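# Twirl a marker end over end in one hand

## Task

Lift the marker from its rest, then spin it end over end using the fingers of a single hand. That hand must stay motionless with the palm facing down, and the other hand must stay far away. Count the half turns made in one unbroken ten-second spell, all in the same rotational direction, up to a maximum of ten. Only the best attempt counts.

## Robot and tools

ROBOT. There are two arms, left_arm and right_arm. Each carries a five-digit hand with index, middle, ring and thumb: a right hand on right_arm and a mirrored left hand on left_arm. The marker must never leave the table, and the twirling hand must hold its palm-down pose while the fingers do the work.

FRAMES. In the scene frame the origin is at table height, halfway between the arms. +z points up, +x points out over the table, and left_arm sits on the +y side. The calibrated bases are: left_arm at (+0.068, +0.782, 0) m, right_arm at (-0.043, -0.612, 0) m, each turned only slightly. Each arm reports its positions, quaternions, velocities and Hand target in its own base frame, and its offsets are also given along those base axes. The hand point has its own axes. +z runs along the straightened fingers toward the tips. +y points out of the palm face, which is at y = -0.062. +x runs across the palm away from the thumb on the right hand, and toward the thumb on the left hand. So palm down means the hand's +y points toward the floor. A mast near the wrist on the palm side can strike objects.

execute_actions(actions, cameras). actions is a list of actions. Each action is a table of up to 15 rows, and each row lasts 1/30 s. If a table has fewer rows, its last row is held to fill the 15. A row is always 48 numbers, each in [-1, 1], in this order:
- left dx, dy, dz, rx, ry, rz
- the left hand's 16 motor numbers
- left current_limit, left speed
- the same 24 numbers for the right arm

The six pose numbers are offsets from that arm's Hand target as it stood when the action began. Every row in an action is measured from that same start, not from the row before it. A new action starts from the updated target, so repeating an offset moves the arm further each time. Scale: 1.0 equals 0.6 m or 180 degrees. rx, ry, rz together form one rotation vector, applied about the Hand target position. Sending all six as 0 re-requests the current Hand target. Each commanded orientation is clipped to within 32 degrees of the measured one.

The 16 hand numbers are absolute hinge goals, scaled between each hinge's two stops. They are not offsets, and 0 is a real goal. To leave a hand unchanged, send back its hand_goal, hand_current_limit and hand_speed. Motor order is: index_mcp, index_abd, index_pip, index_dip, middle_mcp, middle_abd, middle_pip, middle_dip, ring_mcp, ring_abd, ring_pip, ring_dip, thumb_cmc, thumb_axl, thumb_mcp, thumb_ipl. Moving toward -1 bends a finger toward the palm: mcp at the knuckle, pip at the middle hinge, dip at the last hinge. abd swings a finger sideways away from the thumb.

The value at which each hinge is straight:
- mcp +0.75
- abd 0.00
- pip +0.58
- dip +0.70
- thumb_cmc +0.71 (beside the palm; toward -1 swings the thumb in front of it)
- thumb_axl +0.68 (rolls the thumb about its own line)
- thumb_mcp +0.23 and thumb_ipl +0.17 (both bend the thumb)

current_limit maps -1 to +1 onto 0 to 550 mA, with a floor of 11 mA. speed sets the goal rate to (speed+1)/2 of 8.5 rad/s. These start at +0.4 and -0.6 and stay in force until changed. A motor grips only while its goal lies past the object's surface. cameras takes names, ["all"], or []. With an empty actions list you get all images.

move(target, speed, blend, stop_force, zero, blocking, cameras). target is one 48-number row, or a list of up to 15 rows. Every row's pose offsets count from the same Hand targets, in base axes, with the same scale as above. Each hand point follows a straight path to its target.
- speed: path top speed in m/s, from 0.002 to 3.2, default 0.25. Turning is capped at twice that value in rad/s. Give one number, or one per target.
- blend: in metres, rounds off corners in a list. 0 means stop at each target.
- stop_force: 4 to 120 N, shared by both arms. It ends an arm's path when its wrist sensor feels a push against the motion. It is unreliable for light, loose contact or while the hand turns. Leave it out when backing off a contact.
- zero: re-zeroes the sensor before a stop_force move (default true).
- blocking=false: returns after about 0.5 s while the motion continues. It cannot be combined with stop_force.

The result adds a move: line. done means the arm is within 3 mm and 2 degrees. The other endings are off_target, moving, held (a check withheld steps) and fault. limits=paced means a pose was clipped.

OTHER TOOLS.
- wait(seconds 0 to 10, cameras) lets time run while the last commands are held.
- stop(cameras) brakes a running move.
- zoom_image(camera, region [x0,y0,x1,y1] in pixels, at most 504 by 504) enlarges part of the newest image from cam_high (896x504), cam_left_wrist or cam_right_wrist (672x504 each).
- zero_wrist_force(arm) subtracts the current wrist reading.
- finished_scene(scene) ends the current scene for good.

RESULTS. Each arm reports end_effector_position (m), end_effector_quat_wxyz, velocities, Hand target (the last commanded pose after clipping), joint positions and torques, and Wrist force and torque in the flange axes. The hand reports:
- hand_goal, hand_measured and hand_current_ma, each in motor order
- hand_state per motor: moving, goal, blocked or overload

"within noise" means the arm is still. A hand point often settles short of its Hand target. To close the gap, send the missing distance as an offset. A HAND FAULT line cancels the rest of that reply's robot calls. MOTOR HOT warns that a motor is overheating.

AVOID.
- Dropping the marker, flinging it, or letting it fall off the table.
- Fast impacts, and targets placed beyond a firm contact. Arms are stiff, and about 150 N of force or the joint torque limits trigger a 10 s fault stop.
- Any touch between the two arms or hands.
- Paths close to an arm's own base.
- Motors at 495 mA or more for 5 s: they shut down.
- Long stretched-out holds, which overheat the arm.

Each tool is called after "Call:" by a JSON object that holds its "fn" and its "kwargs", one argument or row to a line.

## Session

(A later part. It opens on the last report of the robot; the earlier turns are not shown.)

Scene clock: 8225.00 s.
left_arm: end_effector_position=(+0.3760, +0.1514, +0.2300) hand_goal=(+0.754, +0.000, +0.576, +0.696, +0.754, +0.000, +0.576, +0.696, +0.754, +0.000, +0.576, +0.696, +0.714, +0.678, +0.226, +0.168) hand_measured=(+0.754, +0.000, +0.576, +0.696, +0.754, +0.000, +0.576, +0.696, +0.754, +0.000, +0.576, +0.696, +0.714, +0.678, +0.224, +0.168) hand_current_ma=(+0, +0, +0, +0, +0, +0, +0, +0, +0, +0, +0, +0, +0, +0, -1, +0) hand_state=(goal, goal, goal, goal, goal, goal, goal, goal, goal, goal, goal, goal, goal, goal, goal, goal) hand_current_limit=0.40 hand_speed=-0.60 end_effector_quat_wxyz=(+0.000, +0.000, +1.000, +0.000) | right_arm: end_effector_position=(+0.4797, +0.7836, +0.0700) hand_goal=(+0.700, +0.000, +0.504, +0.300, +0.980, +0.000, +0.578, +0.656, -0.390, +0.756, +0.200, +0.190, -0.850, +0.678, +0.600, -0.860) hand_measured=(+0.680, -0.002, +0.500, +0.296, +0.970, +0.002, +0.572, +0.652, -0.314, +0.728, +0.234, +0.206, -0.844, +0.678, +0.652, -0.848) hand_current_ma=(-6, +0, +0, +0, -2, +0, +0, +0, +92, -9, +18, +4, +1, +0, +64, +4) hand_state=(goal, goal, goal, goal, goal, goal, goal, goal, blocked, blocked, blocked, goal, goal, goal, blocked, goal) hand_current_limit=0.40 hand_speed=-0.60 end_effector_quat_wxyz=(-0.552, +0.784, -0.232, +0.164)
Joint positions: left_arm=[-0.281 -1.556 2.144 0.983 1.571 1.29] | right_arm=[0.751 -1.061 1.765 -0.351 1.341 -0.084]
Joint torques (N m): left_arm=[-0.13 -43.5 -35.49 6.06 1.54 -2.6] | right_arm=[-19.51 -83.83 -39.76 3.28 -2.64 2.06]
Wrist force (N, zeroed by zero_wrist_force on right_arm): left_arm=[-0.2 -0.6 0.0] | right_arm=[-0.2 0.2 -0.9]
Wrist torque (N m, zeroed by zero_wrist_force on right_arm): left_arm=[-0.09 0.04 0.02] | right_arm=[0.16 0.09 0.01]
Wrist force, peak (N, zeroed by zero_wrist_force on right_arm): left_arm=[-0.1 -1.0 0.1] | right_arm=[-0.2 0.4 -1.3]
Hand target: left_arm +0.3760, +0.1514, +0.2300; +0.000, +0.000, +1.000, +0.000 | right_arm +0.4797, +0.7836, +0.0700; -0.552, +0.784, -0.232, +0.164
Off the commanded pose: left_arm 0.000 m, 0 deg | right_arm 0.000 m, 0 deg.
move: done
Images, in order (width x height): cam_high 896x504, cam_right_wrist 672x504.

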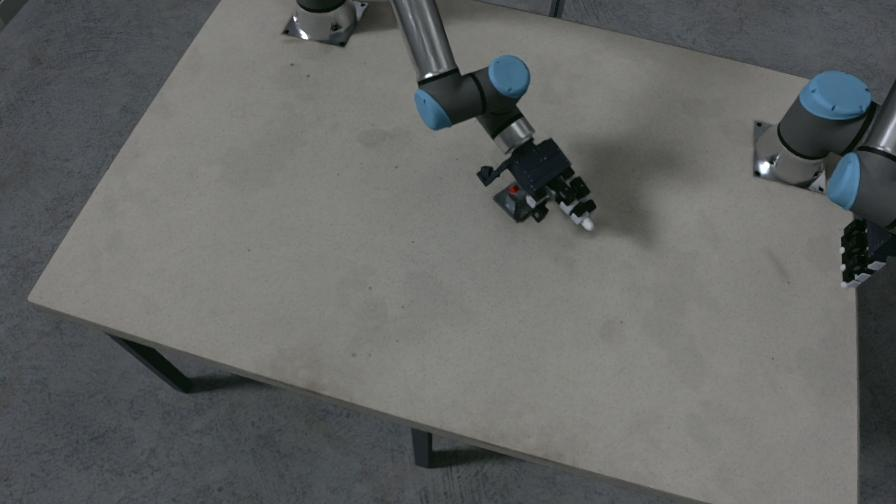

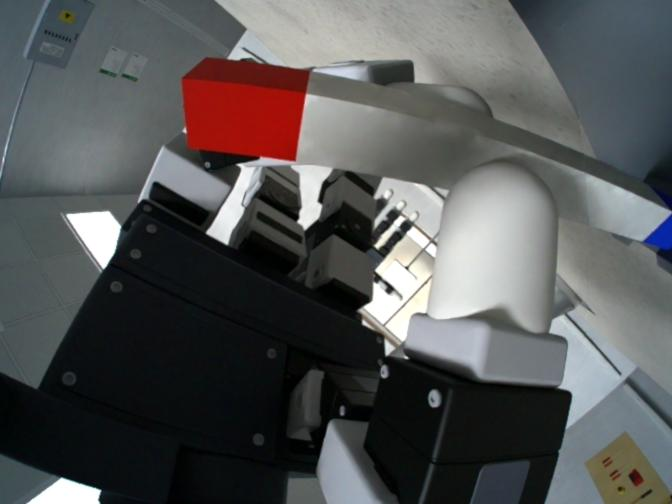

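Call:
{"fn": "move", "kwargs": {
  "target": [
    [0,0,0,0,0,0,0.754,0,0.576,0.696,0.754,0,0.576,0.696,0.754,0,0.576,0.696,0.714,0.678,0.226,0.168,0.4,-0.6,0,0,0.075,0,0,0,0.7,0,0.504,0.3,0.98,0,0.577,0.656,-0.39,0.755,0.20,0.19,-0.851,0.677,0.60,-0.86,0.4,-0.6],
    [0,0,0,0,0,0,0.754,0,0.576,0.696,0.754,0,0.576,0.696,0.754,0,0.576,0.696,0.714,0.678,0.226,0.168,0.4,-0.6,-0.0192,0.0132,0.075,0,0,0,0.7,0,0.504,0.3,0.98,0,0.577,0.656,-0.39,0.755,0.20,0.19,-0.851,0.677,0.60,-0.86,0.4,-0.6]
  ],
  "speed": 0.08
}}

Call:
{"fn": "move", "kwargs": {
  "target": [
    [0,0,0,0,0,0,0.754,0,0.576,0.696,0.754,0,0.576,0.696,0.754,0,0.576,0.696,0.714,0.678,0.226,0.168,0.4,-0.6,0,0,-0.06,0,0,0,0.7,0,0.504,0.3,0.98,0,0.577,0.656,-0.39,0.755,0.20,0.19,-0.851,0.677,0.60,-0.86,0.4,-0.6]
  ],
  "speed": 0.03,
  "stop_force": 5,
  "cameras": ["cam_right_wrist"]
}}

Call:
{"fn": "zoom_image", "kwargs": {
  "camera": "cam_right_wrist",
  "region": [540, 150, 672, 330]
}}

Scene clock: 8264.27 s.
left_arm: end_effector_position=(+0.3760, +0.1514, +0.2300) hand_goal=(+0.754, +0.000, +0.576, +0.696, +0.754, +0.000, +0.576, +0.696, +0.754, +0.000, +0.576, +0.696, +0.714, +0.678, +0.226, +0.168) hand_measured=(+0.754, +0.000, +0.576, +0.696, +0.754, +0.000, +0.576, +0.696, +0.754, +0.000, +0.576, +0.696, +0.714, +0.678, +0.224, +0.168) hand_current_ma=(+0, +0, +0, +0, +0, +0, +0, +0, +0, +0, +0, +0, +0, +0, -1, +0) hand_state=(goal, goal, goal, goal, goal, goal, goal, goal, goal, goal, goal, goal, goal, goal, goal, goal) hand_current_limit=0.40 hand_speed=-0.60 end_effector_quat_wxyz=(+0.000, +0.000, +1.000, +0.000) | right_arm: end_effector_position=(+0.4681, +0.7916, +0.1150) hand_goal=(+0.700, +0.000, +0.504, +0.300, +0.980, +0.000, +0.578, +0.656, -0.390, +0.756, +0.200, +0.190, -0.850, +0.678, +0.600, -0.860) hand_measured=(+0.680, -0.002, +0.500, +0.296, +0.970, +0.002, +0.572, +0.652, -0.314, +0.728, +0.234, +0.206, -0.844, +0.678, +0.652, -0.848) hand_current_ma=(-6, +0, +0, +0, -2, +0, +0, +0, +92, -9, +18, +4, +1, +0, +64, +4) hand_state=(goal, goal, goal, goal, goal, goal, goal, goal, blocked, blocked, blocked, goal, goal, goal, blocked, goal) hand_current_limit=0.40 hand_speed=-0.60 end_effector_quat_wxyz=(-0.552, +0.784, -0.232, +0.164)
Joint positions: left_arm=[-0.281 -1.556 2.144 0.983 1.571 1.29] | right_arm=[0.771 -1.107 1.74 -0.282 1.36 -0.077]
Joint torques (N m): left_arm=[0.03 -42.28 -35.85 6.1 1.58 -2.59] | right_arm=[-19.15 -51.06 -41 -2.8 -3.85 -2.74]
Wrist force (N, zeroed by zero_wrist_force on right_arm): left_arm=[0.0 -0.7 -0.3] | right_arm=[-0.1 0.5 -1.3]
Wrist torque (N m, zeroed by zero_wrist_force on right_arm): left_arm=[-0.07 0.02 0.04] | right_arm=[0.16 0.08 0.02]
Wrist force, peak (N, zeroed by zero_wrist_force on right_arm): left_arm=[-0.2 -0.9 0.1] | right_arm=[-0.2 1.7 -0.5]
Hand target: left_arm +0.3760, +0.1514, +0.2300; +0.000, +0.000, +1.000, +0.000 | right_arm +0.4682, +0.7916, +0.1150; -0.552, +0.784, -0.232, +0.164
Off the commanded pose: left_arm 0.000 m, 0 deg | right_arm 0.000 m, 0 deg.
move: done

Scene clock: 8266.60 s.
left_arm: end_effector_position=(+0.3760, +0.1514, +0.2300) hand_goal=(+0.754, +0.000, +0.576, +0.696, +0.754, +0.000, +0.576, +0.696, +0.754, +0.000, +0.576, +0.696, +0.714, +0.678, +0.226, +0.168) hand_measured=(+0.754, +0.000, +0.576, +0.696, +0.754, +0.000, +0.576, +0.696, +0.754, +0.000, +0.576, +0.696, +0.714, +0.678, +0.224, +0.168) hand_current_ma=(+0, +0, +0, +0, +0, +0, +0, +0, +0, +0, +0, +0, +0, +0, -1, +0) hand_state=(goal, goal, goal, goal, goal, goal, goal, goal, goal, goal, goal, goal, goal, goal, goal, goal) hand_current_limit=0.40 hand_speed=-0.60 end_effector_quat_wxyz=(+0.000, +0.000, +1.000, +0.000) | right_arm: end_effector_position=(+0.4682, +0.7916, +0.0790) hand_goal=(+0.700, +0.000, +0.504, +0.300, +0.980, +0.000, +0.578, +0.656, -0.390, +0.756, +0.200, +0.190, -0.850, +0.678, +0.600, -0.860) hand_measured=(+0.680, -0.002, +0.500, +0.296, +0.970, +0.002, +0.572, +0.652, -0.314, +0.728, +0.234, +0.206, -0.844, +0.678, +0.652, -0.848) hand_current_ma=(-6, +0, +0, +0, -2, +0, +0, +0, +92, -9, +18, +4, +1, +0, +64, +4) hand_state=(goal, goal, goal, goal, goal, goal, goal, goal, blocked, blocked, blocked, goal, goal, goal, blocked, goal) hand_current_limit=0.40 hand_speed=-0.60 end_effector_quat_wxyz=(-0.552, +0.784, -0.232, +0.164)
Joint positions: left_arm=[-0.281 -1.556 2.144 0.983 1.571 1.29] | right_arm=[0.771 -1.07 1.76 -0.338 1.36 -0.077]
Joint torques (N m): left_arm=[0.45 -42.72 -35.08 5.89 1.41 -2.27] | right_arm=[-19.53 -83.58 -40.25 3.48 -3.48 -1.72]
Wrist force (N, zeroed by zero_wrist_force on right_arm): left_arm=[-0.1 -0.5 0.1] | right_arm=[-0.3 0.2 -1.2]
Wrist torque (N m, zeroed by zero_wrist_force on right_arm): left_arm=[-0.09 0.02 0.02] | right_arm=[0.14 0.10 0.01]
Wrist force, peak (N, zeroed by zero_wrist_force on right_arm): left_arm=[-0.2 -0.8 -0.4] | right_arm=[-0.4 0.5 -1.4]
Hand target: left_arm +0.3760, +0.1514, +0.2300; +0.000, +0.000, +1.000, +0.000 | right_arm +0.4682, +0.7916, +0.0790; -0.552, +0.784, -0.232, +0.164
Off the commanded pose: left_arm 0.000 m, 0 deg | right_arm 0.000 m, 0 deg.
move: done
Images, in order (width x height): cam_right_wrist 672x504.

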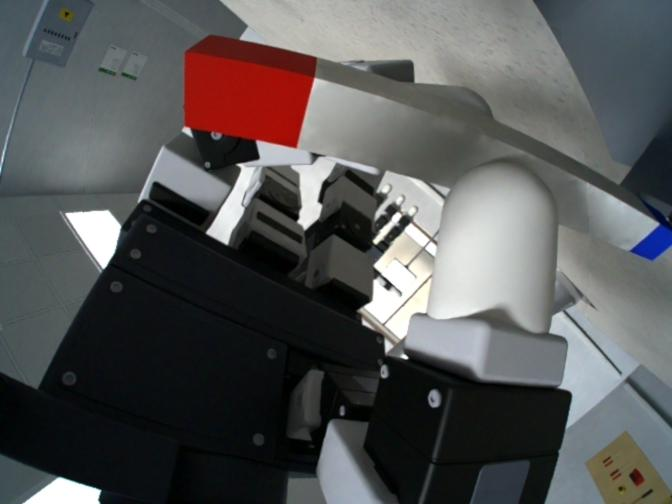

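Scaled by 2.800 from the camera's 672x504 image, which has a finer 960x720 frame.

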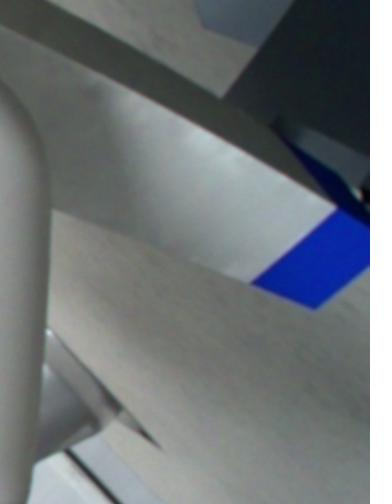

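Call:
{"fn": "move", "kwargs": {
  "target": [
    [0,0,0,0,0,0,0.754,0,0.576,0.696,0.754,0,0.576,0.696,0.754,0,0.576,0.696,0.714,0.678,0.226,0.168,0.4,-0.6,0,0,-0.03,0,0,0,0.7,0,0.504,0.3,0.98,0,0.577,0.656,-0.39,0.755,0.20,0.19,-0.851,0.677,0.60,-0.86,0.4,-0.6]
  ],
  "speed": 0.03,
  "stop_force": 5,
  "cameras": ["cam_right_wrist","cam_high"]
}}

Call:
{"fn": "zoom_image", "kwargs": {
  "camera": "cam_right_wrist",
  "region": [540, 150, 672, 330]
}}

Call:
{"fn": "zoom_image", "kwargs": {
  "camera": "cam_high",
  "region": [490, 150, 570, 230]
}}

Scene clock: 8277.70 s.
left_arm: end_effector_position=(+0.3760, +0.1514, +0.2300) hand_goal=(+0.754, +0.000, +0.576, +0.696, +0.754, +0.000, +0.576, +0.696, +0.754, +0.000, +0.576, +0.696, +0.714, +0.678, +0.226, +0.168) hand_measured=(+0.754, +0.000, +0.576, +0.696, +0.754, +0.000, +0.576, +0.696, +0.754, +0.000, +0.576, +0.696, +0.714, +0.678, +0.224, +0.168) hand_current_ma=(+0, +0, +0, +0, +0, +0, +0, +0, +0, +0, +0, +0, +0, +0, -1, +0) hand_state=(goal, goal, goal, goal, goal, goal, goal, goal, goal, goal, goal, goal, goal, goal, goal, goal) hand_current_limit=0.40 hand_speed=-0.60 end_effector_quat_wxyz=(+0.000, +0.000, +1.000, +0.000) | right_arm: end_effector_position=(+0.4682, +0.7916, +0.0610) hand_goal=(+0.700, +0.000, +0.504, +0.300, +0.980, +0.000, +0.578, +0.656, -0.390, +0.756, +0.200, +0.190, -0.850, +0.678, +0.600, -0.860) hand_measured=(+0.680, -0.002, +0.500, +0.296, +0.970, +0.002, +0.572, +0.652, -0.314, +0.728, +0.234, +0.206, -0.844, +0.678, +0.652, -0.848) hand_current_ma=(-6, +0, +0, +0, -2, +0, +0, +0, +92, -9, +18, +4, +0, +0, +64, +4) hand_state=(goal, goal, goal, goal, goal, goal, goal, goal, blocked, blocked, blocked, goal, goal, goal, blocked, goal) hand_current_limit=0.40 hand_speed=-0.60 end_effector_quat_wxyz=(-0.552, +0.784, -0.232, +0.164)
Joint positions: left_arm=[-0.281 -1.556 2.144 0.983 1.571 1.29] | right_arm=[0.771 -1.051 1.768 -0.366 1.36 -0.077]
Joint torques (N m): left_arm=[-0.98 -44 -35.17 5.81 1.59 -2.42] | right_arm=[-17.05 -84.31 -39.11 3.6 -3.21 0.11]
Wrist force (N, zeroed by zero_wrist_force on right_arm): left_arm=[0.1 -0.7 0.0] | right_arm=[-0.2 0.5 -0.9]
Wrist torque (N m, zeroed by zero_wrist_force on right_arm): left_arm=[-0.10 0.01 0.04] | right_arm=[0.17 0.09 0.01]
Wrist force, peak (N, zeroed by zero_wrist_force on right_arm): left_arm=[-0.4 -0.8 0.2] | right_arm=[0.0 -0.1 -1.4]
Hand target: left_arm +0.3760, +0.1514, +0.2300; +0.000, +0.000, +1.000, +0.000 | right_arm +0.4682, +0.7916, +0.0610; -0.552, +0.784, -0.232, +0.164
Off the commanded pose: left_arm 0.000 m, 0 deg | right_arm 0.000 m, 0 deg.
move: done
Images, in order (width x height): cam_high 896x504, cam_right_wrist 672x504.

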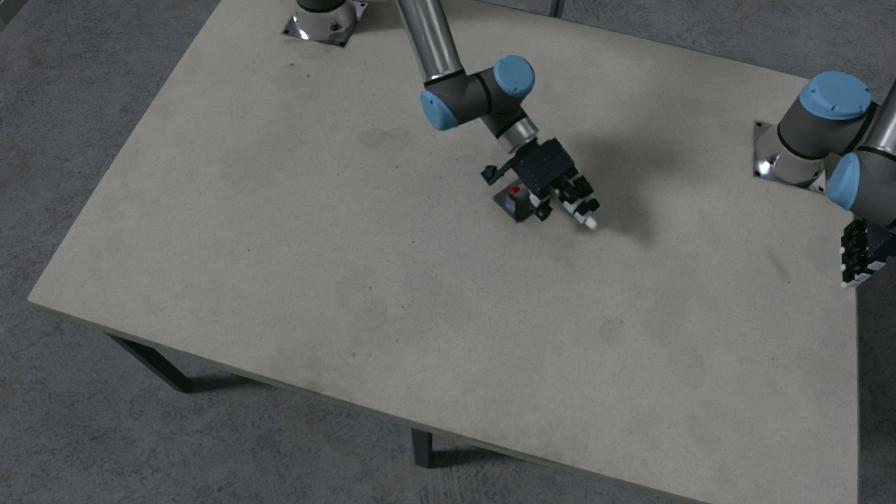

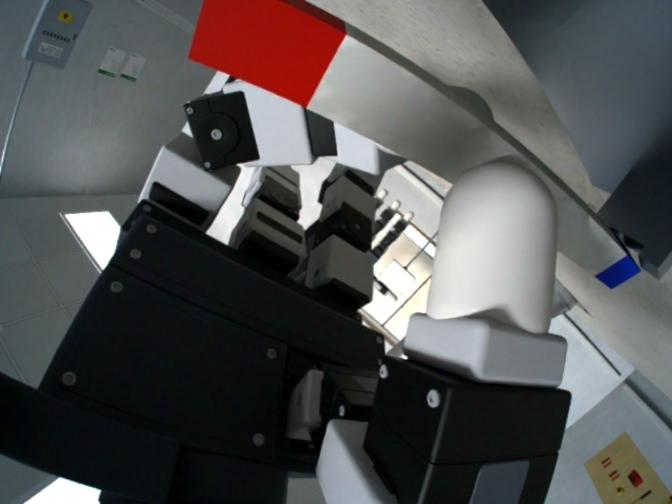

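Scaled by 2.800 from the camera's 672x504 image, which has a finer 960x720 frame.

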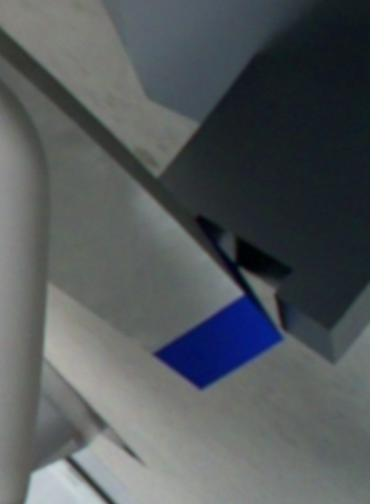

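Scaled by 6.300 from the camera's 896x504 image, which has a finer 1280x720 frame.

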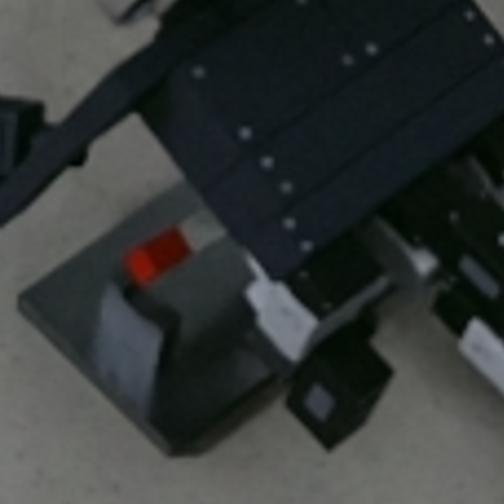

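Call:
{"fn": "move", "kwargs": {
  "target": [
    [0,0,0,0,0,0,0.754,0,0.576,0.696,0.754,0,0.576,0.696,0.754,0,0.576,0.696,0.714,0.678,0.226,0.168,0.4,-0.6,0.0097,-0.0052,-0.0183,0,0,0.004,0.7,0,0.504,0.3,0.98,0,0.577,0.656,-0.39,0.755,0.20,0.19,-0.851,0.677,0.60,-0.86,0.4,-0.6]
  ],
  "speed": 0.02,
  "stop_force": 5,
  "cameras": ["cam_right_wrist","cam_high"]
}}

Call:
{"fn": "zoom_image", "kwargs": {
  "camera": "cam_right_wrist",
  "region": [540, 150, 672, 330]
}}

Call:
{"fn": "zoom_image", "kwargs": {
  "camera": "cam_high",
  "region": [490, 150, 570, 230]
}}

Scene clock: 8295.90 s.
left_arm: end_effector_position=(+0.3760, +0.1514, +0.2300) hand_goal=(+0.754, +0.000, +0.576, +0.696, +0.754, +0.000, +0.576, +0.696, +0.754, +0.000, +0.576, +0.696, +0.714, +0.678, +0.226, +0.168) hand_measured=(+0.754, +0.000, +0.576, +0.696, +0.754, +0.000, +0.576, +0.696, +0.754, +0.000, +0.576, +0.696, +0.714, +0.678, +0.224, +0.168) hand_current_ma=(+0, +0, +0, +0, +0, +0, +0, +0, +0, +0, +0, +0, +0, +0, -1, +0) hand_state=(goal, goal, goal, goal, goal, goal, goal, goal, goal, goal, goal, goal, goal, goal, goal, goal) hand_current_limit=0.40 hand_speed=-0.60 end_effector_quat_wxyz=(+0.000, +0.000, +1.000, +0.000) | right_arm: end_effector_position=(+0.4740, +0.7884, +0.0500) hand_goal=(+0.700, +0.000, +0.504, +0.300, +0.980, +0.000, +0.578, +0.656, -0.390, +0.756, +0.200, +0.190, -0.850, +0.678, +0.600, -0.860) hand_measured=(+0.680, -0.002, +0.500, +0.296, +0.970, +0.002, +0.572, +0.652, -0.314, +0.728, +0.234, +0.206, -0.848, +0.678, +0.652, -0.848) hand_current_ma=(-6, +0, +0, +0, -2, +0, +0, +0, +92, -9, +18, +4, +0, +0, +64, +4) hand_state=(goal, goal, goal, goal, goal, goal, goal, goal, blocked, blocked, blocked, goal, goal, goal, blocked, goal) hand_current_limit=0.40 hand_speed=-0.60 end_effector_quat_wxyz=(-0.553, +0.785, -0.227, +0.160)
Joint positions: left_arm=[-0.281 -1.556 2.144 0.983 1.571 1.29] | right_arm=[0.758 -1.037 1.771 -0.381 1.336 -0.086]
Joint torques (N m): left_arm=[0.05 -42.83 -35.31 5.76 1.65 -2.61] | right_arm=[18.82 -85.03 -37.97 3.44 2.91 1.76]
Wrist force (N, zeroed by zero_wrist_force on right_arm): left_arm=[-0.3 -0.5 0.0] | right_arm=[-0.1 0.3 -0.9]
Wrist torque (N m, zeroed by zero_wrist_force on right_arm): left_arm=[-0.08 0.05 0.01] | right_arm=[0.16 0.05 0.09]
Wrist force, peak (N, zeroed by zero_wrist_force on right_arm): left_arm=[-0.1 -0.9 -0.4] | right_arm=[-0.2 0.8 -1.2]
Hand target: left_arm +0.3760, +0.1514, +0.2300; +0.000, +0.000, +1.000, +0.000 | right_arm +0.4740, +0.7884, +0.0500; -0.553, +0.785, -0.227, +0.160
Off the commanded pose: left_arm 0.000 m, 0 deg | right_arm 0.000 m, 0 deg.
move: done
Images, in order (width x height): cam_high 896x504, cam_right_wrist 672x504.

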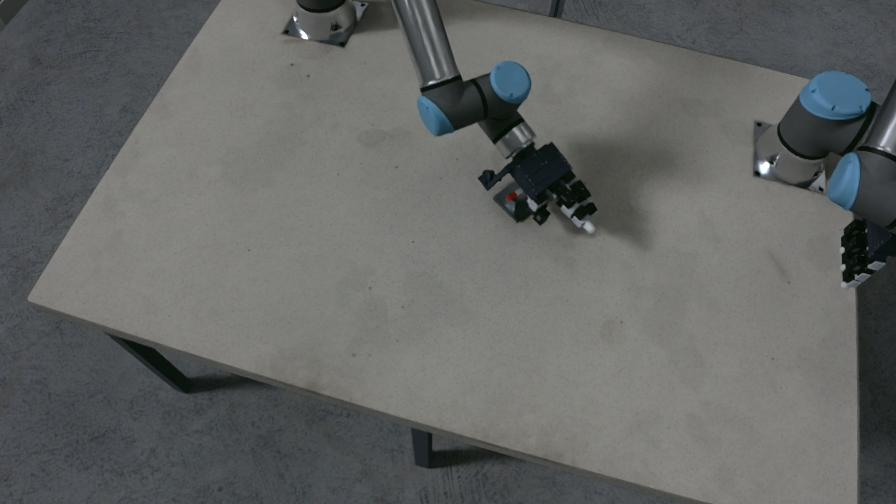

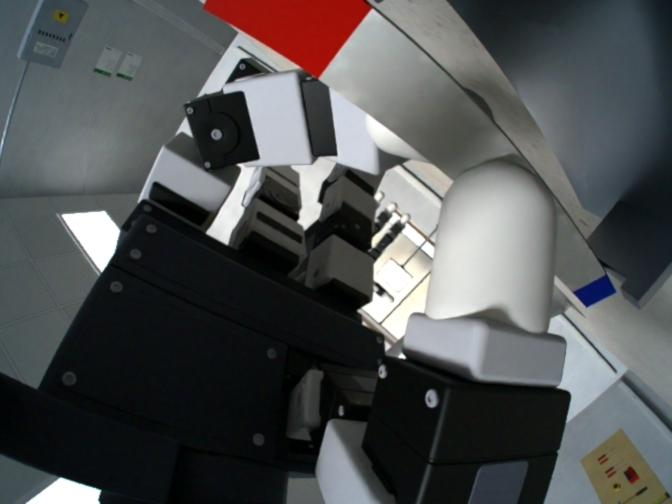

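Scaled by 2.800 from the camera's 672x504 image, which has a finer 960x720 frame.

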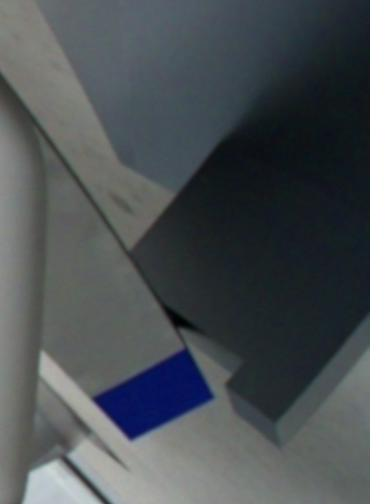

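Scaled by 6.300 from the camera's 896x504 image, which has a finer 1280x720 frame.

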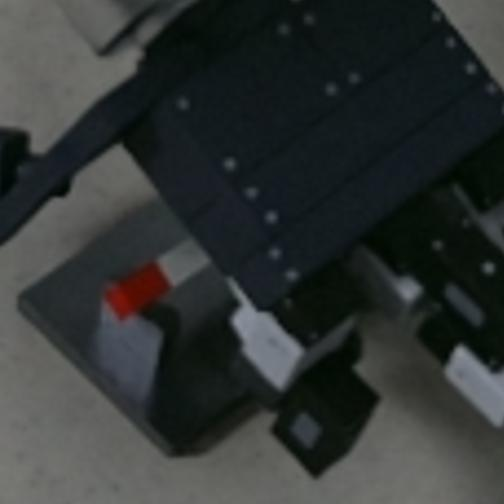

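Call:
{"fn": "move", "kwargs": {
  "target": [
    [0,0,0,0,0,0,0.754,0,0.576,0.696,0.754,0,0.576,0.696,0.754,0,0.576,0.696,0.714,0.678,0.226,0.168,0.4,-0.6,0.001,0.0014,-0.0117,0,0,0,0.7,0,0.504,0.3,0.98,0,0.577,0.656,-0.39,0.755,0.20,0.19,-0.851,0.677,0.60,-0.86,0.4,-0.6]
  ],
  "speed": 0.015,
  "stop_force": 5,
  "cameras": ["cam_right_wrist","cam_high"]
}}

Call:
{"fn": "zoom_image", "kwargs": {
  "camera": "cam_right_wrist",
  "region": [540, 170, 672, 350]
}}

Call:
{"fn": "zoom_image", "kwargs": {
  "camera": "cam_high",
  "region": [490, 150, 570, 230]
}}

Scene clock: 8315.83 s.
left_arm: end_effector_position=(+0.3760, +0.1514, +0.2300) hand_goal=(+0.754, +0.000, +0.576, +0.696, +0.754, +0.000, +0.576, +0.696, +0.754, +0.000, +0.576, +0.696, +0.714, +0.678, +0.226, +0.168) hand_measured=(+0.754, +0.000, +0.576, +0.696, +0.754, +0.000, +0.576, +0.696, +0.754, +0.000, +0.576, +0.696, +0.714, +0.678, +0.224, +0.168) hand_current_ma=(+0, +0, +0, +0, +0, +0, +0, +0, +0, +0, +0, +0, +0, +0, -1, +0) hand_state=(goal, goal, goal, goal, goal, goal, goal, goal, goal, goal, goal, goal, goal, goal, goal, goal) hand_current_limit=0.40 hand_speed=-0.60 end_effector_quat_wxyz=(+0.000, +0.000, +1.000, +0.000) | right_arm: end_effector_position=(+0.4746, +0.7893, +0.0429) hand_goal=(+0.700, +0.000, +0.504, +0.300, +0.980, +0.000, +0.578, +0.656, -0.390, +0.756, +0.200, +0.190, -0.850, +0.678, +0.600, -0.860) hand_measured=(+0.680, -0.002, +0.500, +0.296, +0.970, +0.002, +0.572, +0.652, -0.316, +0.730, +0.234, +0.206, -0.852, +0.678, +0.652, -0.850) hand_current_ma=(-6, +0, +0, +0, -2, +0, +0, +0, +88, -7, +18, +4, +0, +0, +67, +3) hand_state=(goal, goal, goal, goal, goal, goal, goal, goal, blocked, blocked, blocked, goal, goal, goal, blocked, goal) hand_current_limit=0.40 hand_speed=-0.60 end_effector_quat_wxyz=(-0.553, +0.785, -0.227, +0.160)
Joint positions: left_arm=[-0.281 -1.556 2.144 0.983 1.571 1.29] | right_arm=[0.759 -1.028 1.772 -0.39 1.337 -0.085]
Joint torques (N m): left_arm=[-0.73 -42.96 -35.28 5.84 1.53 -2.35] | right_arm=[14.88 -82.28 -26.93 3.17 2.13 1.7]
Wrist force (N, zeroed by zero_wrist_force on right_arm): left_arm=[0.1 -0.5 0.0] | right_arm=[0.3 -2.3 -4.6]
Wrist torque (N m, zeroed by zero_wrist_force on right_arm): left_arm=[-0.08 0.01 0.04] | right_arm=[-0.10 0.07 0.07]
Wrist force, peak (N, zeroed by zero_wrist_force on right_arm): left_arm=[-0.1 -1.0 0.0] | right_arm=[-0.3 -3.3 -5.3]
Hand target: left_arm +0.3760, +0.1514, +0.2300; +0.000, +0.000, +1.000, +0.000 | right_arm +0.4746, +0.7893, +0.0429; -0.553, +0.785, -0.227, +0.160
Off the commanded pose: left_arm 0.000 m, 0 deg | right_arm 0.000 m, 0 deg.
move: contact (right_arm)
Images, in order (width x height): cam_high 896x504, cam_right_wrist 672x504.

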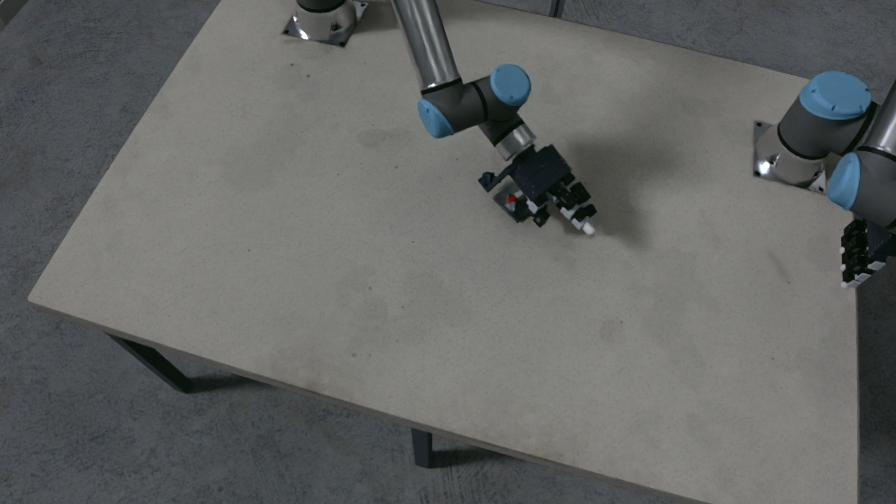

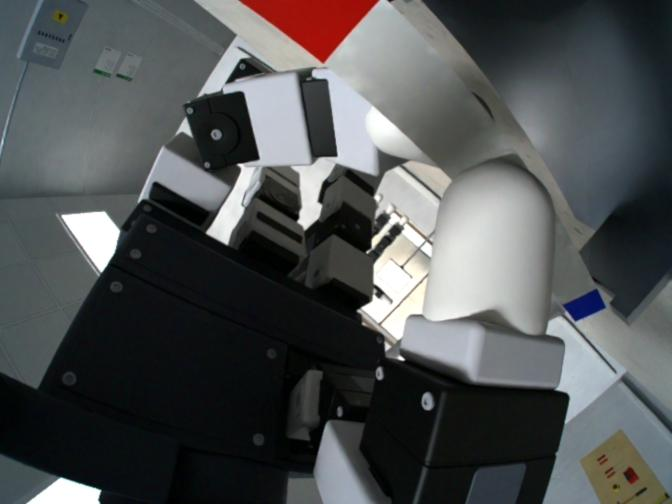

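Scaled by 2.800 from the camera's 672x504 image, which has a finer 960x720 frame.

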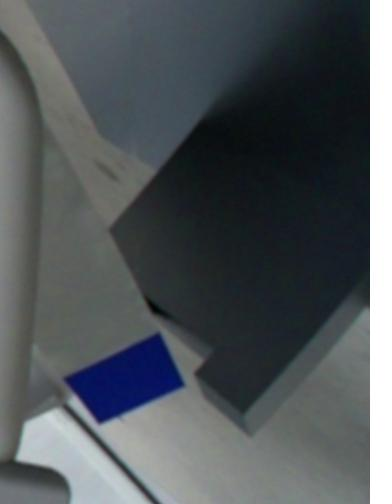

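Scaled by 6.300 from the camera's 896x504 image, which has a finer 1280x720 frame.

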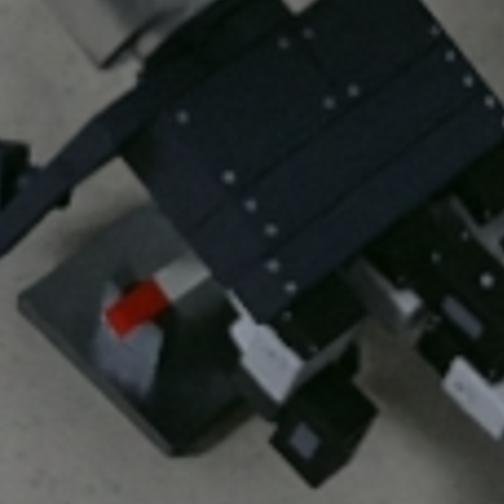

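Call:
{"fn": "move", "kwargs": {
  "target": [
    [0,0,0,0,0,0,0.754,0,0.576,0.696,0.754,0,0.576,0.696,0.754,0,0.576,0.696,0.714,0.678,0.226,0.168,0.4,-0.6,0,0,0.008,0,0,0,0.7,0,0.504,0.3,0.98,0,0.577,0.656,-0.39,0.755,0.20,0.19,-0.851,0.677,0.60,-0.86,0.4,-0.6],
    [0,0,0,0,0,0,0.754,0,0.576,0.696,0.754,0,0.576,0.696,0.754,0,0.576,0.696,0.714,0.678,0.226,0.168,0.4,-0.6,-0.0019,-0.0026,0.008,0,0,0.005,0.7,0,0.504,0.3,0.98,0,0.577,0.656,-0.39,0.755,0.20,0.19,-0.851,0.677,0.60,-0.86,0.4,-0.6]
  ],
  "speed": 0.03
}}

Call:
{"fn": "move", "kwargs": {
  "target": [
    [0,0,0,0,0,0,0.754,0,0.576,0.696,0.754,0,0.576,0.696,0.754,0,0.576,0.696,0.714,0.678,0.226,0.168,0.4,-0.6,0,0,-0.0133,0,0,0,0.7,0,0.504,0.3,0.98,0,0.577,0.656,-0.39,0.755,0.20,0.19,-0.851,0.677,0.60,-0.86,0.4,-0.6]
  ],
  "speed": 0.015,
  "stop_force": 5,
  "cameras": ["cam_right_wrist","cam_high"]
}}

Call:
{"fn": "zoom_image", "kwargs": {
  "camera": "cam_right_wrist",
  "region": [540, 170, 672, 350]
}}

Call:
{"fn": "zoom_image", "kwargs": {
  "camera": "cam_high",
  "region": [490, 150, 570, 230]
}}

Scene clock: 8335.57 s.
left_arm: end_effector_position=(+0.3760, +0.1514, +0.2300) hand_goal=(+0.754, +0.000, +0.576, +0.696, +0.754, +0.000, +0.576, +0.696, +0.754, +0.000, +0.576, +0.696, +0.714, +0.678, +0.226, +0.168) hand_measured=(+0.754, +0.000, +0.576, +0.696, +0.754, +0.000, +0.576, +0.696, +0.754, +0.000, +0.576, +0.696, +0.714, +0.678, +0.224, +0.168) hand_current_ma=(+0, +0, +0, +0, +0, +0, +0, +0, +0, +0, +0, +0, +0, +0, -1, +0) hand_state=(goal, goal, goal, goal, goal, goal, goal, goal, goal, goal, goal, goal, goal, goal, goal, goal) hand_current_limit=0.40 hand_speed=-0.60 end_effector_quat_wxyz=(+0.000, +0.000, +1.000, +0.000) | right_arm: end_effector_position=(+0.4734, +0.7877, +0.0478) hand_goal=(+0.700, +0.000, +0.504, +0.300, +0.980, +0.000, +0.578, +0.656, -0.390, +0.756, +0.200, +0.190, -0.850, +0.678, +0.600, -0.860) hand_measured=(+0.680, -0.002, +0.500, +0.296, +0.970, +0.002, +0.572, +0.652, -0.316, +0.730, +0.234, +0.206, -0.846, +0.678, +0.652, -0.850) hand_current_ma=(-6, +0, +0, +0, -2, +0, +0, +0, +88, -7, +18, +4, +0, +0, +67, +3) hand_state=(goal, goal, goal, goal, goal, goal, goal, goal, blocked, blocked, blocked, goal, goal, goal, blocked, goal) hand_current_limit=0.40 hand_speed=-0.60 end_effector_quat_wxyz=(-0.555, +0.787, -0.221, +0.156) end_effector_velocity=(+0.001, -0.002, -0.001) end_effector_angular_velocity=(-0.003, +0.001, -0.007)
Joint positions: left_arm=[-0.281 -1.556 2.144 0.983 1.571 1.29] | right_arm=[0.754 -1.035 1.773 -0.383 1.317 -0.093]
Joint velocities: left_arm=[within noise] | right_arm=[-0.001 0 0.001 0.001 0.006 0.001]
Joint torques (N m): left_arm=[-1.59 -43.13 -35.26 5.93 1.47 -2.58] | right_arm=[4.66 -74.63 -32.14 3.46 3.01 1.53]
Wrist force (N, zeroed by zero_wrist_force on right_arm): left_arm=[-0.1 -0.6 -0.1] | right_arm=[0.2 0.0 -1.0]
Wrist torque (N m, zeroed by zero_wrist_force on right_arm): left_arm=[-0.07 0.02 0.03] | right_arm=[0.16 0.00 0.12]
Wrist force, peak (N, zeroed by zero_wrist_force on right_arm): left_arm=[0.1 -0.9 0.2] | right_arm=[0.2 -2.0 -4.9]
Hand target: left_arm +0.3760, +0.1514, +0.2300; +0.000, +0.000, +1.000, +0.000 | right_arm +0.4734, +0.7877, +0.0477; -0.555, +0.787, -0.221, +0.156
Off the commanded pose: left_arm 0.000 m, 0 deg | right_arm 0.000 m, 0 deg.
move: done

Scene clock: 8337.07 s.
left_arm: end_effector_position=(+0.3760, +0.1514, +0.2300) hand_goal=(+0.754, +0.000, +0.576, +0.696, +0.754, +0.000, +0.576, +0.696, +0.754, +0.000, +0.576, +0.696, +0.714, +0.678, +0.226, +0.168) hand_measured=(+0.754, +0.000, +0.576, +0.696, +0.754, +0.000, +0.576, +0.696, +0.754, +0.000, +0.576, +0.696, +0.714, +0.678, +0.224, +0.168) hand_current_ma=(+0, +0, +0, +0, +0, +0, +0, +0, +0, +0, +0, +0, +0, +0, -1, +0) hand_state=(goal, goal, goal, goal, goal, goal, goal, goal, goal, goal, goal, goal, goal, goal, goal, goal) hand_current_limit=0.40 hand_speed=-0.60 end_effector_quat_wxyz=(+0.000, +0.000, +1.000, +0.000) | right_arm: end_effector_position=(+0.4735, +0.7877, +0.0428) hand_goal=(+0.700, +0.000, +0.504, +0.300, +0.980, +0.000, +0.578, +0.656, -0.390, +0.756, +0.200, +0.190, -0.850, +0.678, +0.600, -0.860) hand_measured=(+0.680, -0.002, +0.500, +0.296, +0.970, +0.002, +0.572, +0.652, -0.316, +0.738, +0.234, +0.202, -0.848, +0.678, +0.656, -0.852) hand_current_ma=(-6, +0, +0, +0, -2, +0, +0, +0, +88, -4, +18, +2, +0, +0, +74, +2) hand_state=(goal, goal, goal, goal, goal, goal, goal, goal, blocked, goal, blocked, goal, goal, goal, blocked, goal) hand_current_limit=0.40 hand_speed=-0.60 end_effector_quat_wxyz=(-0.555, +0.787, -0.221, +0.156)
Joint positions: left_arm=[-0.281 -1.556 2.144 0.983 1.571 1.29] | right_arm=[0.754 -1.029 1.775 -0.39 1.317 -0.093]
Joint torques (N m): left_arm=[-0.26 -43.35 -35.07 5.95 1.26 -2.69] | right_arm=[-1.52 -82.36 -38.27 3.62 2.8 2.06]
Wrist force (N, zeroed by zero_wrist_force on right_arm): left_arm=[-0.1 -0.5 0.1] | right_arm=[0.2 -0.3 -1.1]
Wrist torque (N m, zeroed by zero_wrist_force on right_arm): left_arm=[-0.09 0.03 0.02] | right_arm=[0.14 0.02 0.08]
Wrist force, peak (N, zeroed by zero_wrist_force on right_arm): left_arm=[-0.3 -0.8 0.0] | right_arm=[0.3 -5.1 -4.4]
Hand target: left_arm +0.3760, +0.1514, +0.2300; +0.000, +0.000, +1.000, +0.000 | right_arm +0.4735, +0.7877, +0.0428; -0.555, +0.787, -0.221, +0.156 (not the last commanded pose)
Off the commanded pose: left_arm 0.000 m, 0 deg | right_arm 0.003 m, 0 deg.
move: contact (right_arm)
Images, in order (width x height): cam_high 896x504, cam_right_wrist 672x504.

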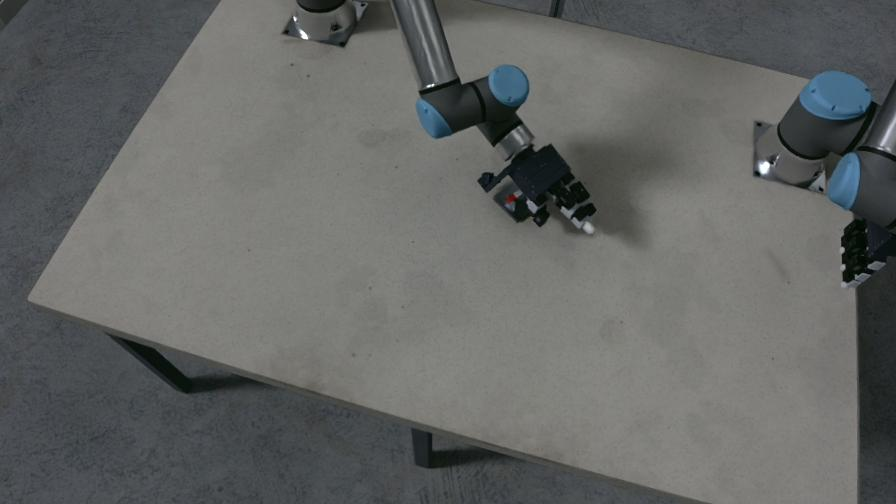

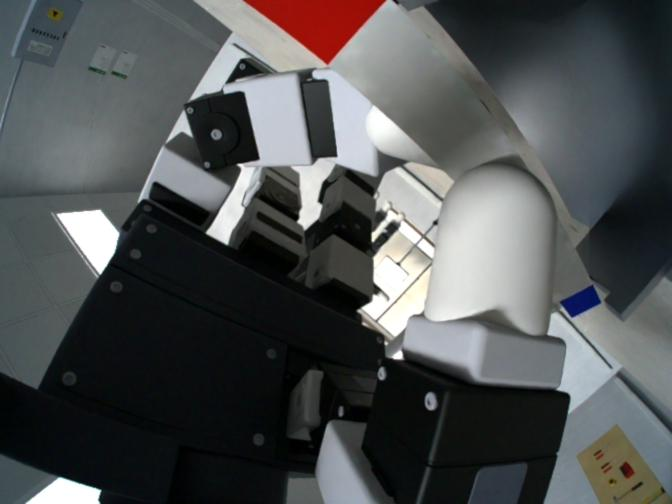

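Scaled by 2.800 from the camera's 672x504 image, which has a finer 960x720 frame.

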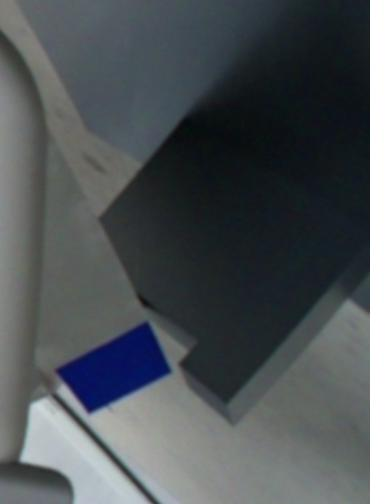

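Scaled by 6.300 from the camera's 896x504 image, which has a finer 1280x720 frame.

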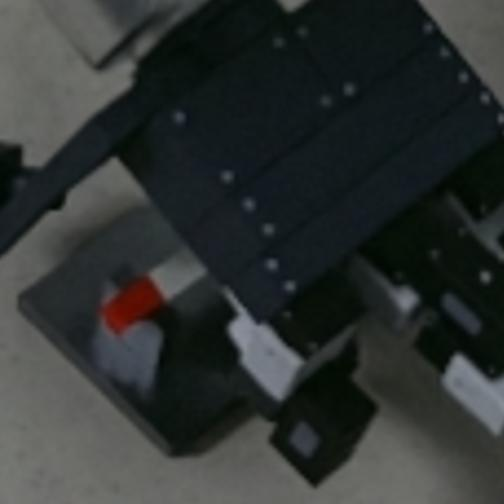

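Call:
{"fn": "move", "kwargs": {
  "target": [
    [0,0,0,0,0,0,0.754,0,0.576,0.696,0.754,0,0.576,0.696,0.754,0,0.576,0.696,0.714,0.678,0.226,0.168,0.4,-0.6,0,0,0.015,0,0,0,0.7,0,0.504,0.3,0.98,0,0.577,0.656,-0.39,0.755,0.20,0.19,-0.851,0.677,0.60,-0.86,0.4,-0.6],
    [0,0,0,0,0,0,0.754,0,0.576,0.696,0.754,0,0.576,0.696,0.754,0,0.576,0.696,0.714,0.678,0.226,0.168,0.4,-0.6,-0.0043,-0.001,0.015,0,0,0.0095,0.7,0,0.504,0.3,0.98,0,0.577,0.656,-0.39,0.755,0.20,0.19,-0.851,0.677,0.60,-0.86,0.4,-0.6]
  ],
  "speed": 0.03,
  "cameras": ["cam_right_wrist"]
}}

Call:
{"fn": "zoom_image", "kwargs": {
  "camera": "cam_right_wrist",
  "region": [540, 170, 672, 350]
}}

Call:
{"fn": "move", "kwargs": {
  "target": [
    [0,0,0,0,0,0,0.754,0,0.576,0.696,0.754,0,0.576,0.696,0.754,0,0.576,0.696,0.714,0.678,0.226,0.168,0.4,-0.6,0,0,-0.02,0,0,0,0.7,0,0.504,0.3,0.98,0,0.577,0.656,-0.39,0.755,0.20,0.19,-0.851,0.677,0.60,-0.86,0.4,-0.6]
  ],
  "speed": 0.015,
  "stop_force": 5,
  "cameras": ["cam_right_wrist","cam_high"]
}}

Call:
{"fn": "zoom_image", "kwargs": {
  "camera": "cam_right_wrist",
  "region": [540, 170, 672, 350]
}}

Call:
{"fn": "zoom_image", "kwargs": {
  "camera": "cam_high",
  "region": [490, 150, 570, 230]
}}

Scene clock: 8376.50 s.
left_arm: end_effector_position=(+0.3760, +0.1514, +0.2300) hand_goal=(+0.754, +0.000, +0.576, +0.696, +0.754, +0.000, +0.576, +0.696, +0.754, +0.000, +0.576, +0.696, +0.714, +0.678, +0.226, +0.168) hand_measured=(+0.754, +0.000, +0.576, +0.696, +0.754, +0.000, +0.576, +0.696, +0.754, +0.000, +0.576, +0.696, +0.714, +0.678, +0.224, +0.168) hand_current_ma=(+0, +0, +0, +0, +0, +0, +0, +0, +0, +0, +0, +0, +0, +0, -1, +0) hand_state=(goal, goal, goal, goal, goal, goal, goal, goal, goal, goal, goal, goal, goal, goal, goal, goal) hand_current_limit=0.40 hand_speed=-0.60 end_effector_quat_wxyz=(+0.000, +0.000, +1.000, +0.000) | right_arm: end_effector_position=(+0.4710, +0.7870, +0.0518) hand_goal=(+0.700, +0.000, +0.504, +0.300, +0.980, +0.000, +0.578, +0.656, -0.390, +0.756, +0.200, +0.190, -0.850, +0.678, +0.600, -0.860) hand_measured=(+0.680, -0.002, +0.500, +0.296, +0.970, +0.002, +0.572, +0.652, -0.316, +0.736, +0.234, +0.204, -0.846, +0.678, +0.656, -0.852) hand_current_ma=(-6, +0, +0, +0, -2, +0, +0, +0, +88, -4, +18, +3, +0, +0, +74, +2) hand_state=(goal, goal, goal, goal, goal, goal, goal, goal, blocked, goal, blocked, goal, goal, goal, blocked, goal) hand_current_limit=0.40 hand_speed=-0.60 end_effector_quat_wxyz=(-0.557, +0.790, -0.209, +0.147) end_effector_velocity=(+0.001, -0.001, -0.001) end_effector_angular_velocity=(-0.001, +0.001, -0.007)
Joint positions: left_arm=[-0.281 -1.556 2.144 0.983 1.571 1.29] | right_arm=[0.747 -1.04 1.772 -0.374 1.283 -0.106]
Joint velocities: left_arm=[within noise] | right_arm=[-0.001 0 0.001 0 0.005 0.002]
Joint torques (N m): left_arm=[-0.53 -44.33 -35.06 6.1 1.41 -2.65] | right_arm=[1.71 -83.88 -26.72 2.17 2 1.39]
Wrist force (N, zeroed by zero_wrist_force on right_arm): left_arm=[0.1 -0.5 0.0] | right_arm=[-0.1 0.2 -0.9]
Wrist torque (N m, zeroed by zero_wrist_force on right_arm): left_arm=[-0.07 0.01 0.03] | right_arm=[0.16 0.07 0.09]
Wrist force, peak (N, zeroed by zero_wrist_force on right_arm): left_arm=[-0.2 -0.8 -0.2] | right_arm=[0.4 -0.8 -1.4]
Hand target: left_arm +0.3760, +0.1514, +0.2300; +0.000, +0.000, +1.000, +0.000 | right_arm +0.4709, +0.7871, +0.0518; -0.557, +0.790, -0.209, +0.147
Off the commanded pose: left_arm 0.000 m, 0 deg | right_arm 0.000 m, 0 deg.
move: done
Images, in order (width x height): cam_right_wrist 672x504.

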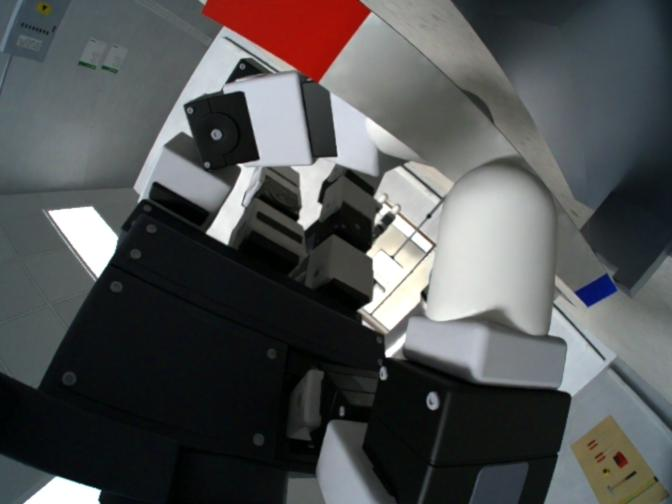

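Scaled by 2.800 from the camera's 672x504 image, which has a finer 960x720 frame.

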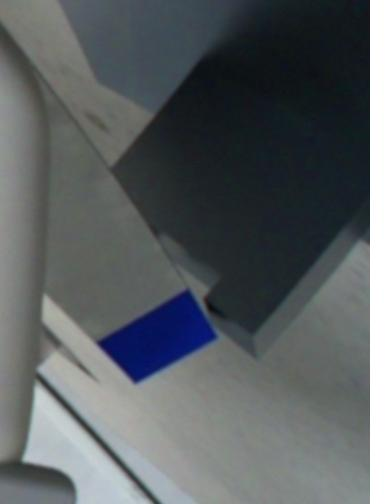

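Scene clock: 8378.30 s.
left_arm: end_effector_position=(+0.3760, +0.1514, +0.2300) hand_goal=(+0.754, +0.000, +0.576, +0.696, +0.754, +0.000, +0.576, +0.696, +0.754, +0.000, +0.576, +0.696, +0.714, +0.678, +0.226, +0.168) hand_measured=(+0.754, +0.000, +0.576, +0.696, +0.754, +0.000, +0.576, +0.696, +0.754, +0.000, +0.576, +0.696, +0.714, +0.678, +0.224, +0.168) hand_current_ma=(+0, +0, +0, +0, +0, +0, +0, +0, +0, +0, +0, +0, +0, +0, -1, +0) hand_state=(goal, goal, goal, goal, goal, goal, goal, goal, goal, goal, goal, goal, goal, goal, goal, goal) hand_current_limit=0.40 hand_speed=-0.60 end_effector_quat_wxyz=(+0.000, +0.000, +1.000, +0.000) | right_arm: end_effector_position=(+0.4710, +0.7871, +0.0425) hand_goal=(+0.700, +0.000, +0.504, +0.300, +0.980, +0.000, +0.578, +0.656, -0.390, +0.756, +0.200, +0.190, -0.850, +0.678, +0.600, -0.860) hand_measured=(+0.680, -0.002, +0.500, +0.296, +0.970, +0.002, +0.572, +0.652, -0.316, +0.740, +0.234, +0.202, -0.846, +0.678, +0.656, -0.854) hand_current_ma=(-6, +0, +0, +0, -2, +0, +0, +0, +88, -3, +18, +2, +0, +0, +77, +1) hand_state=(goal, goal, goal, goal, goal, goal, goal, goal, blocked, goal, blocked, goal, goal, goal, blocked, goal) hand_current_limit=0.40 hand_speed=-0.60 end_effector_quat_wxyz=(-0.557, +0.790, -0.209, +0.147)
Joint positions: left_arm=[-0.281 -1.556 2.144 0.983 1.571 1.29] | right_arm=[0.748 -1.03 1.776 -0.388 1.283 -0.106]
Joint torques (N m): left_arm=[-0.61 -42.93 -35.19 6.04 1.5 -2.78] | right_arm=[12.65 -83.04 -37.91 3.58 2.88 2.46]
Wrist force (N, zeroed by zero_wrist_force on right_arm): left_arm=[-0.2 -0.7 0.1] | right_arm=[0.1 -1.4 -1.8]
Wrist torque (N m, zeroed by zero_wrist_force on right_arm): left_arm=[-0.11 0.04 0.02] | right_arm=[0.03 0.04 0.08]
Wrist force, peak (N, zeroed by zero_wrist_force on right_arm): left_arm=[-0.3 -0.8 0.3] | right_arm=[-0.1 -5.7 -4.3]
Hand target: left_arm +0.3760, +0.1514, +0.2300; +0.000, +0.000, +1.000, +0.000 | right_arm +0.4710, +0.7871, +0.0425; -0.557, +0.790, -0.209, +0.147 (not the last commanded pose)
Off the commanded pose: left_arm 0.000 m, 0 deg | right_arm 0.003 m, 0 deg.
move: contact (right_arm)
Images, in order (width x height): cam_high 896x504, cam_right_wrist 672x504.

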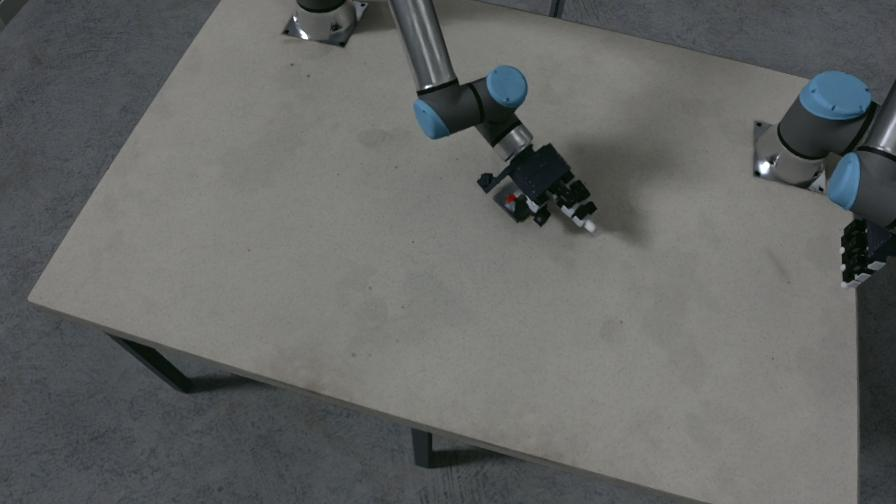

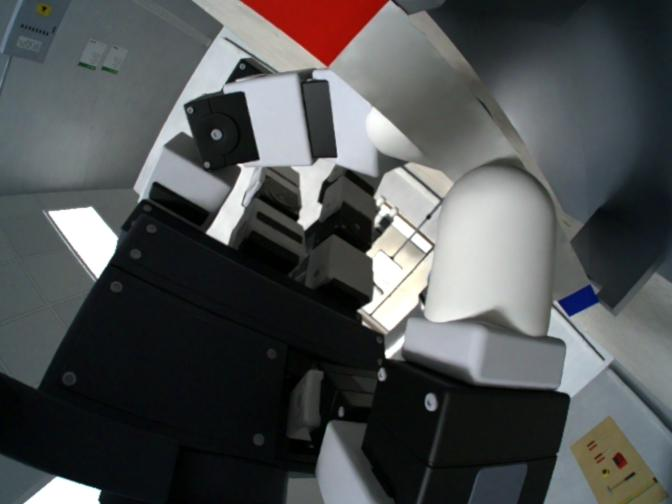

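Scaled by 2.800 from the camera's 672x504 image, which has a finer 960x720 frame.

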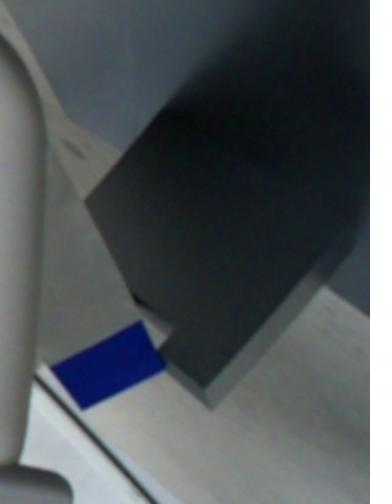

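Scaled by 6.300 from the camera's 896x504 image, which has a finer 1280x720 frame.

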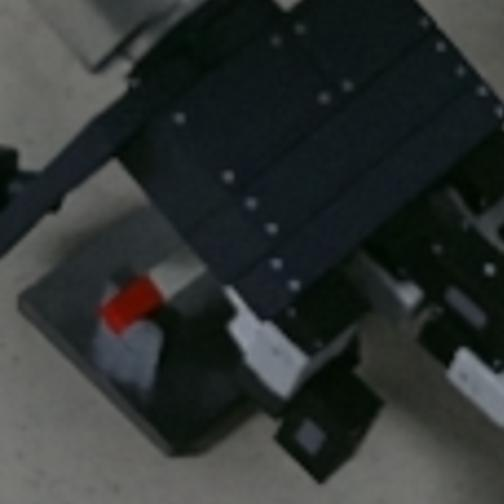

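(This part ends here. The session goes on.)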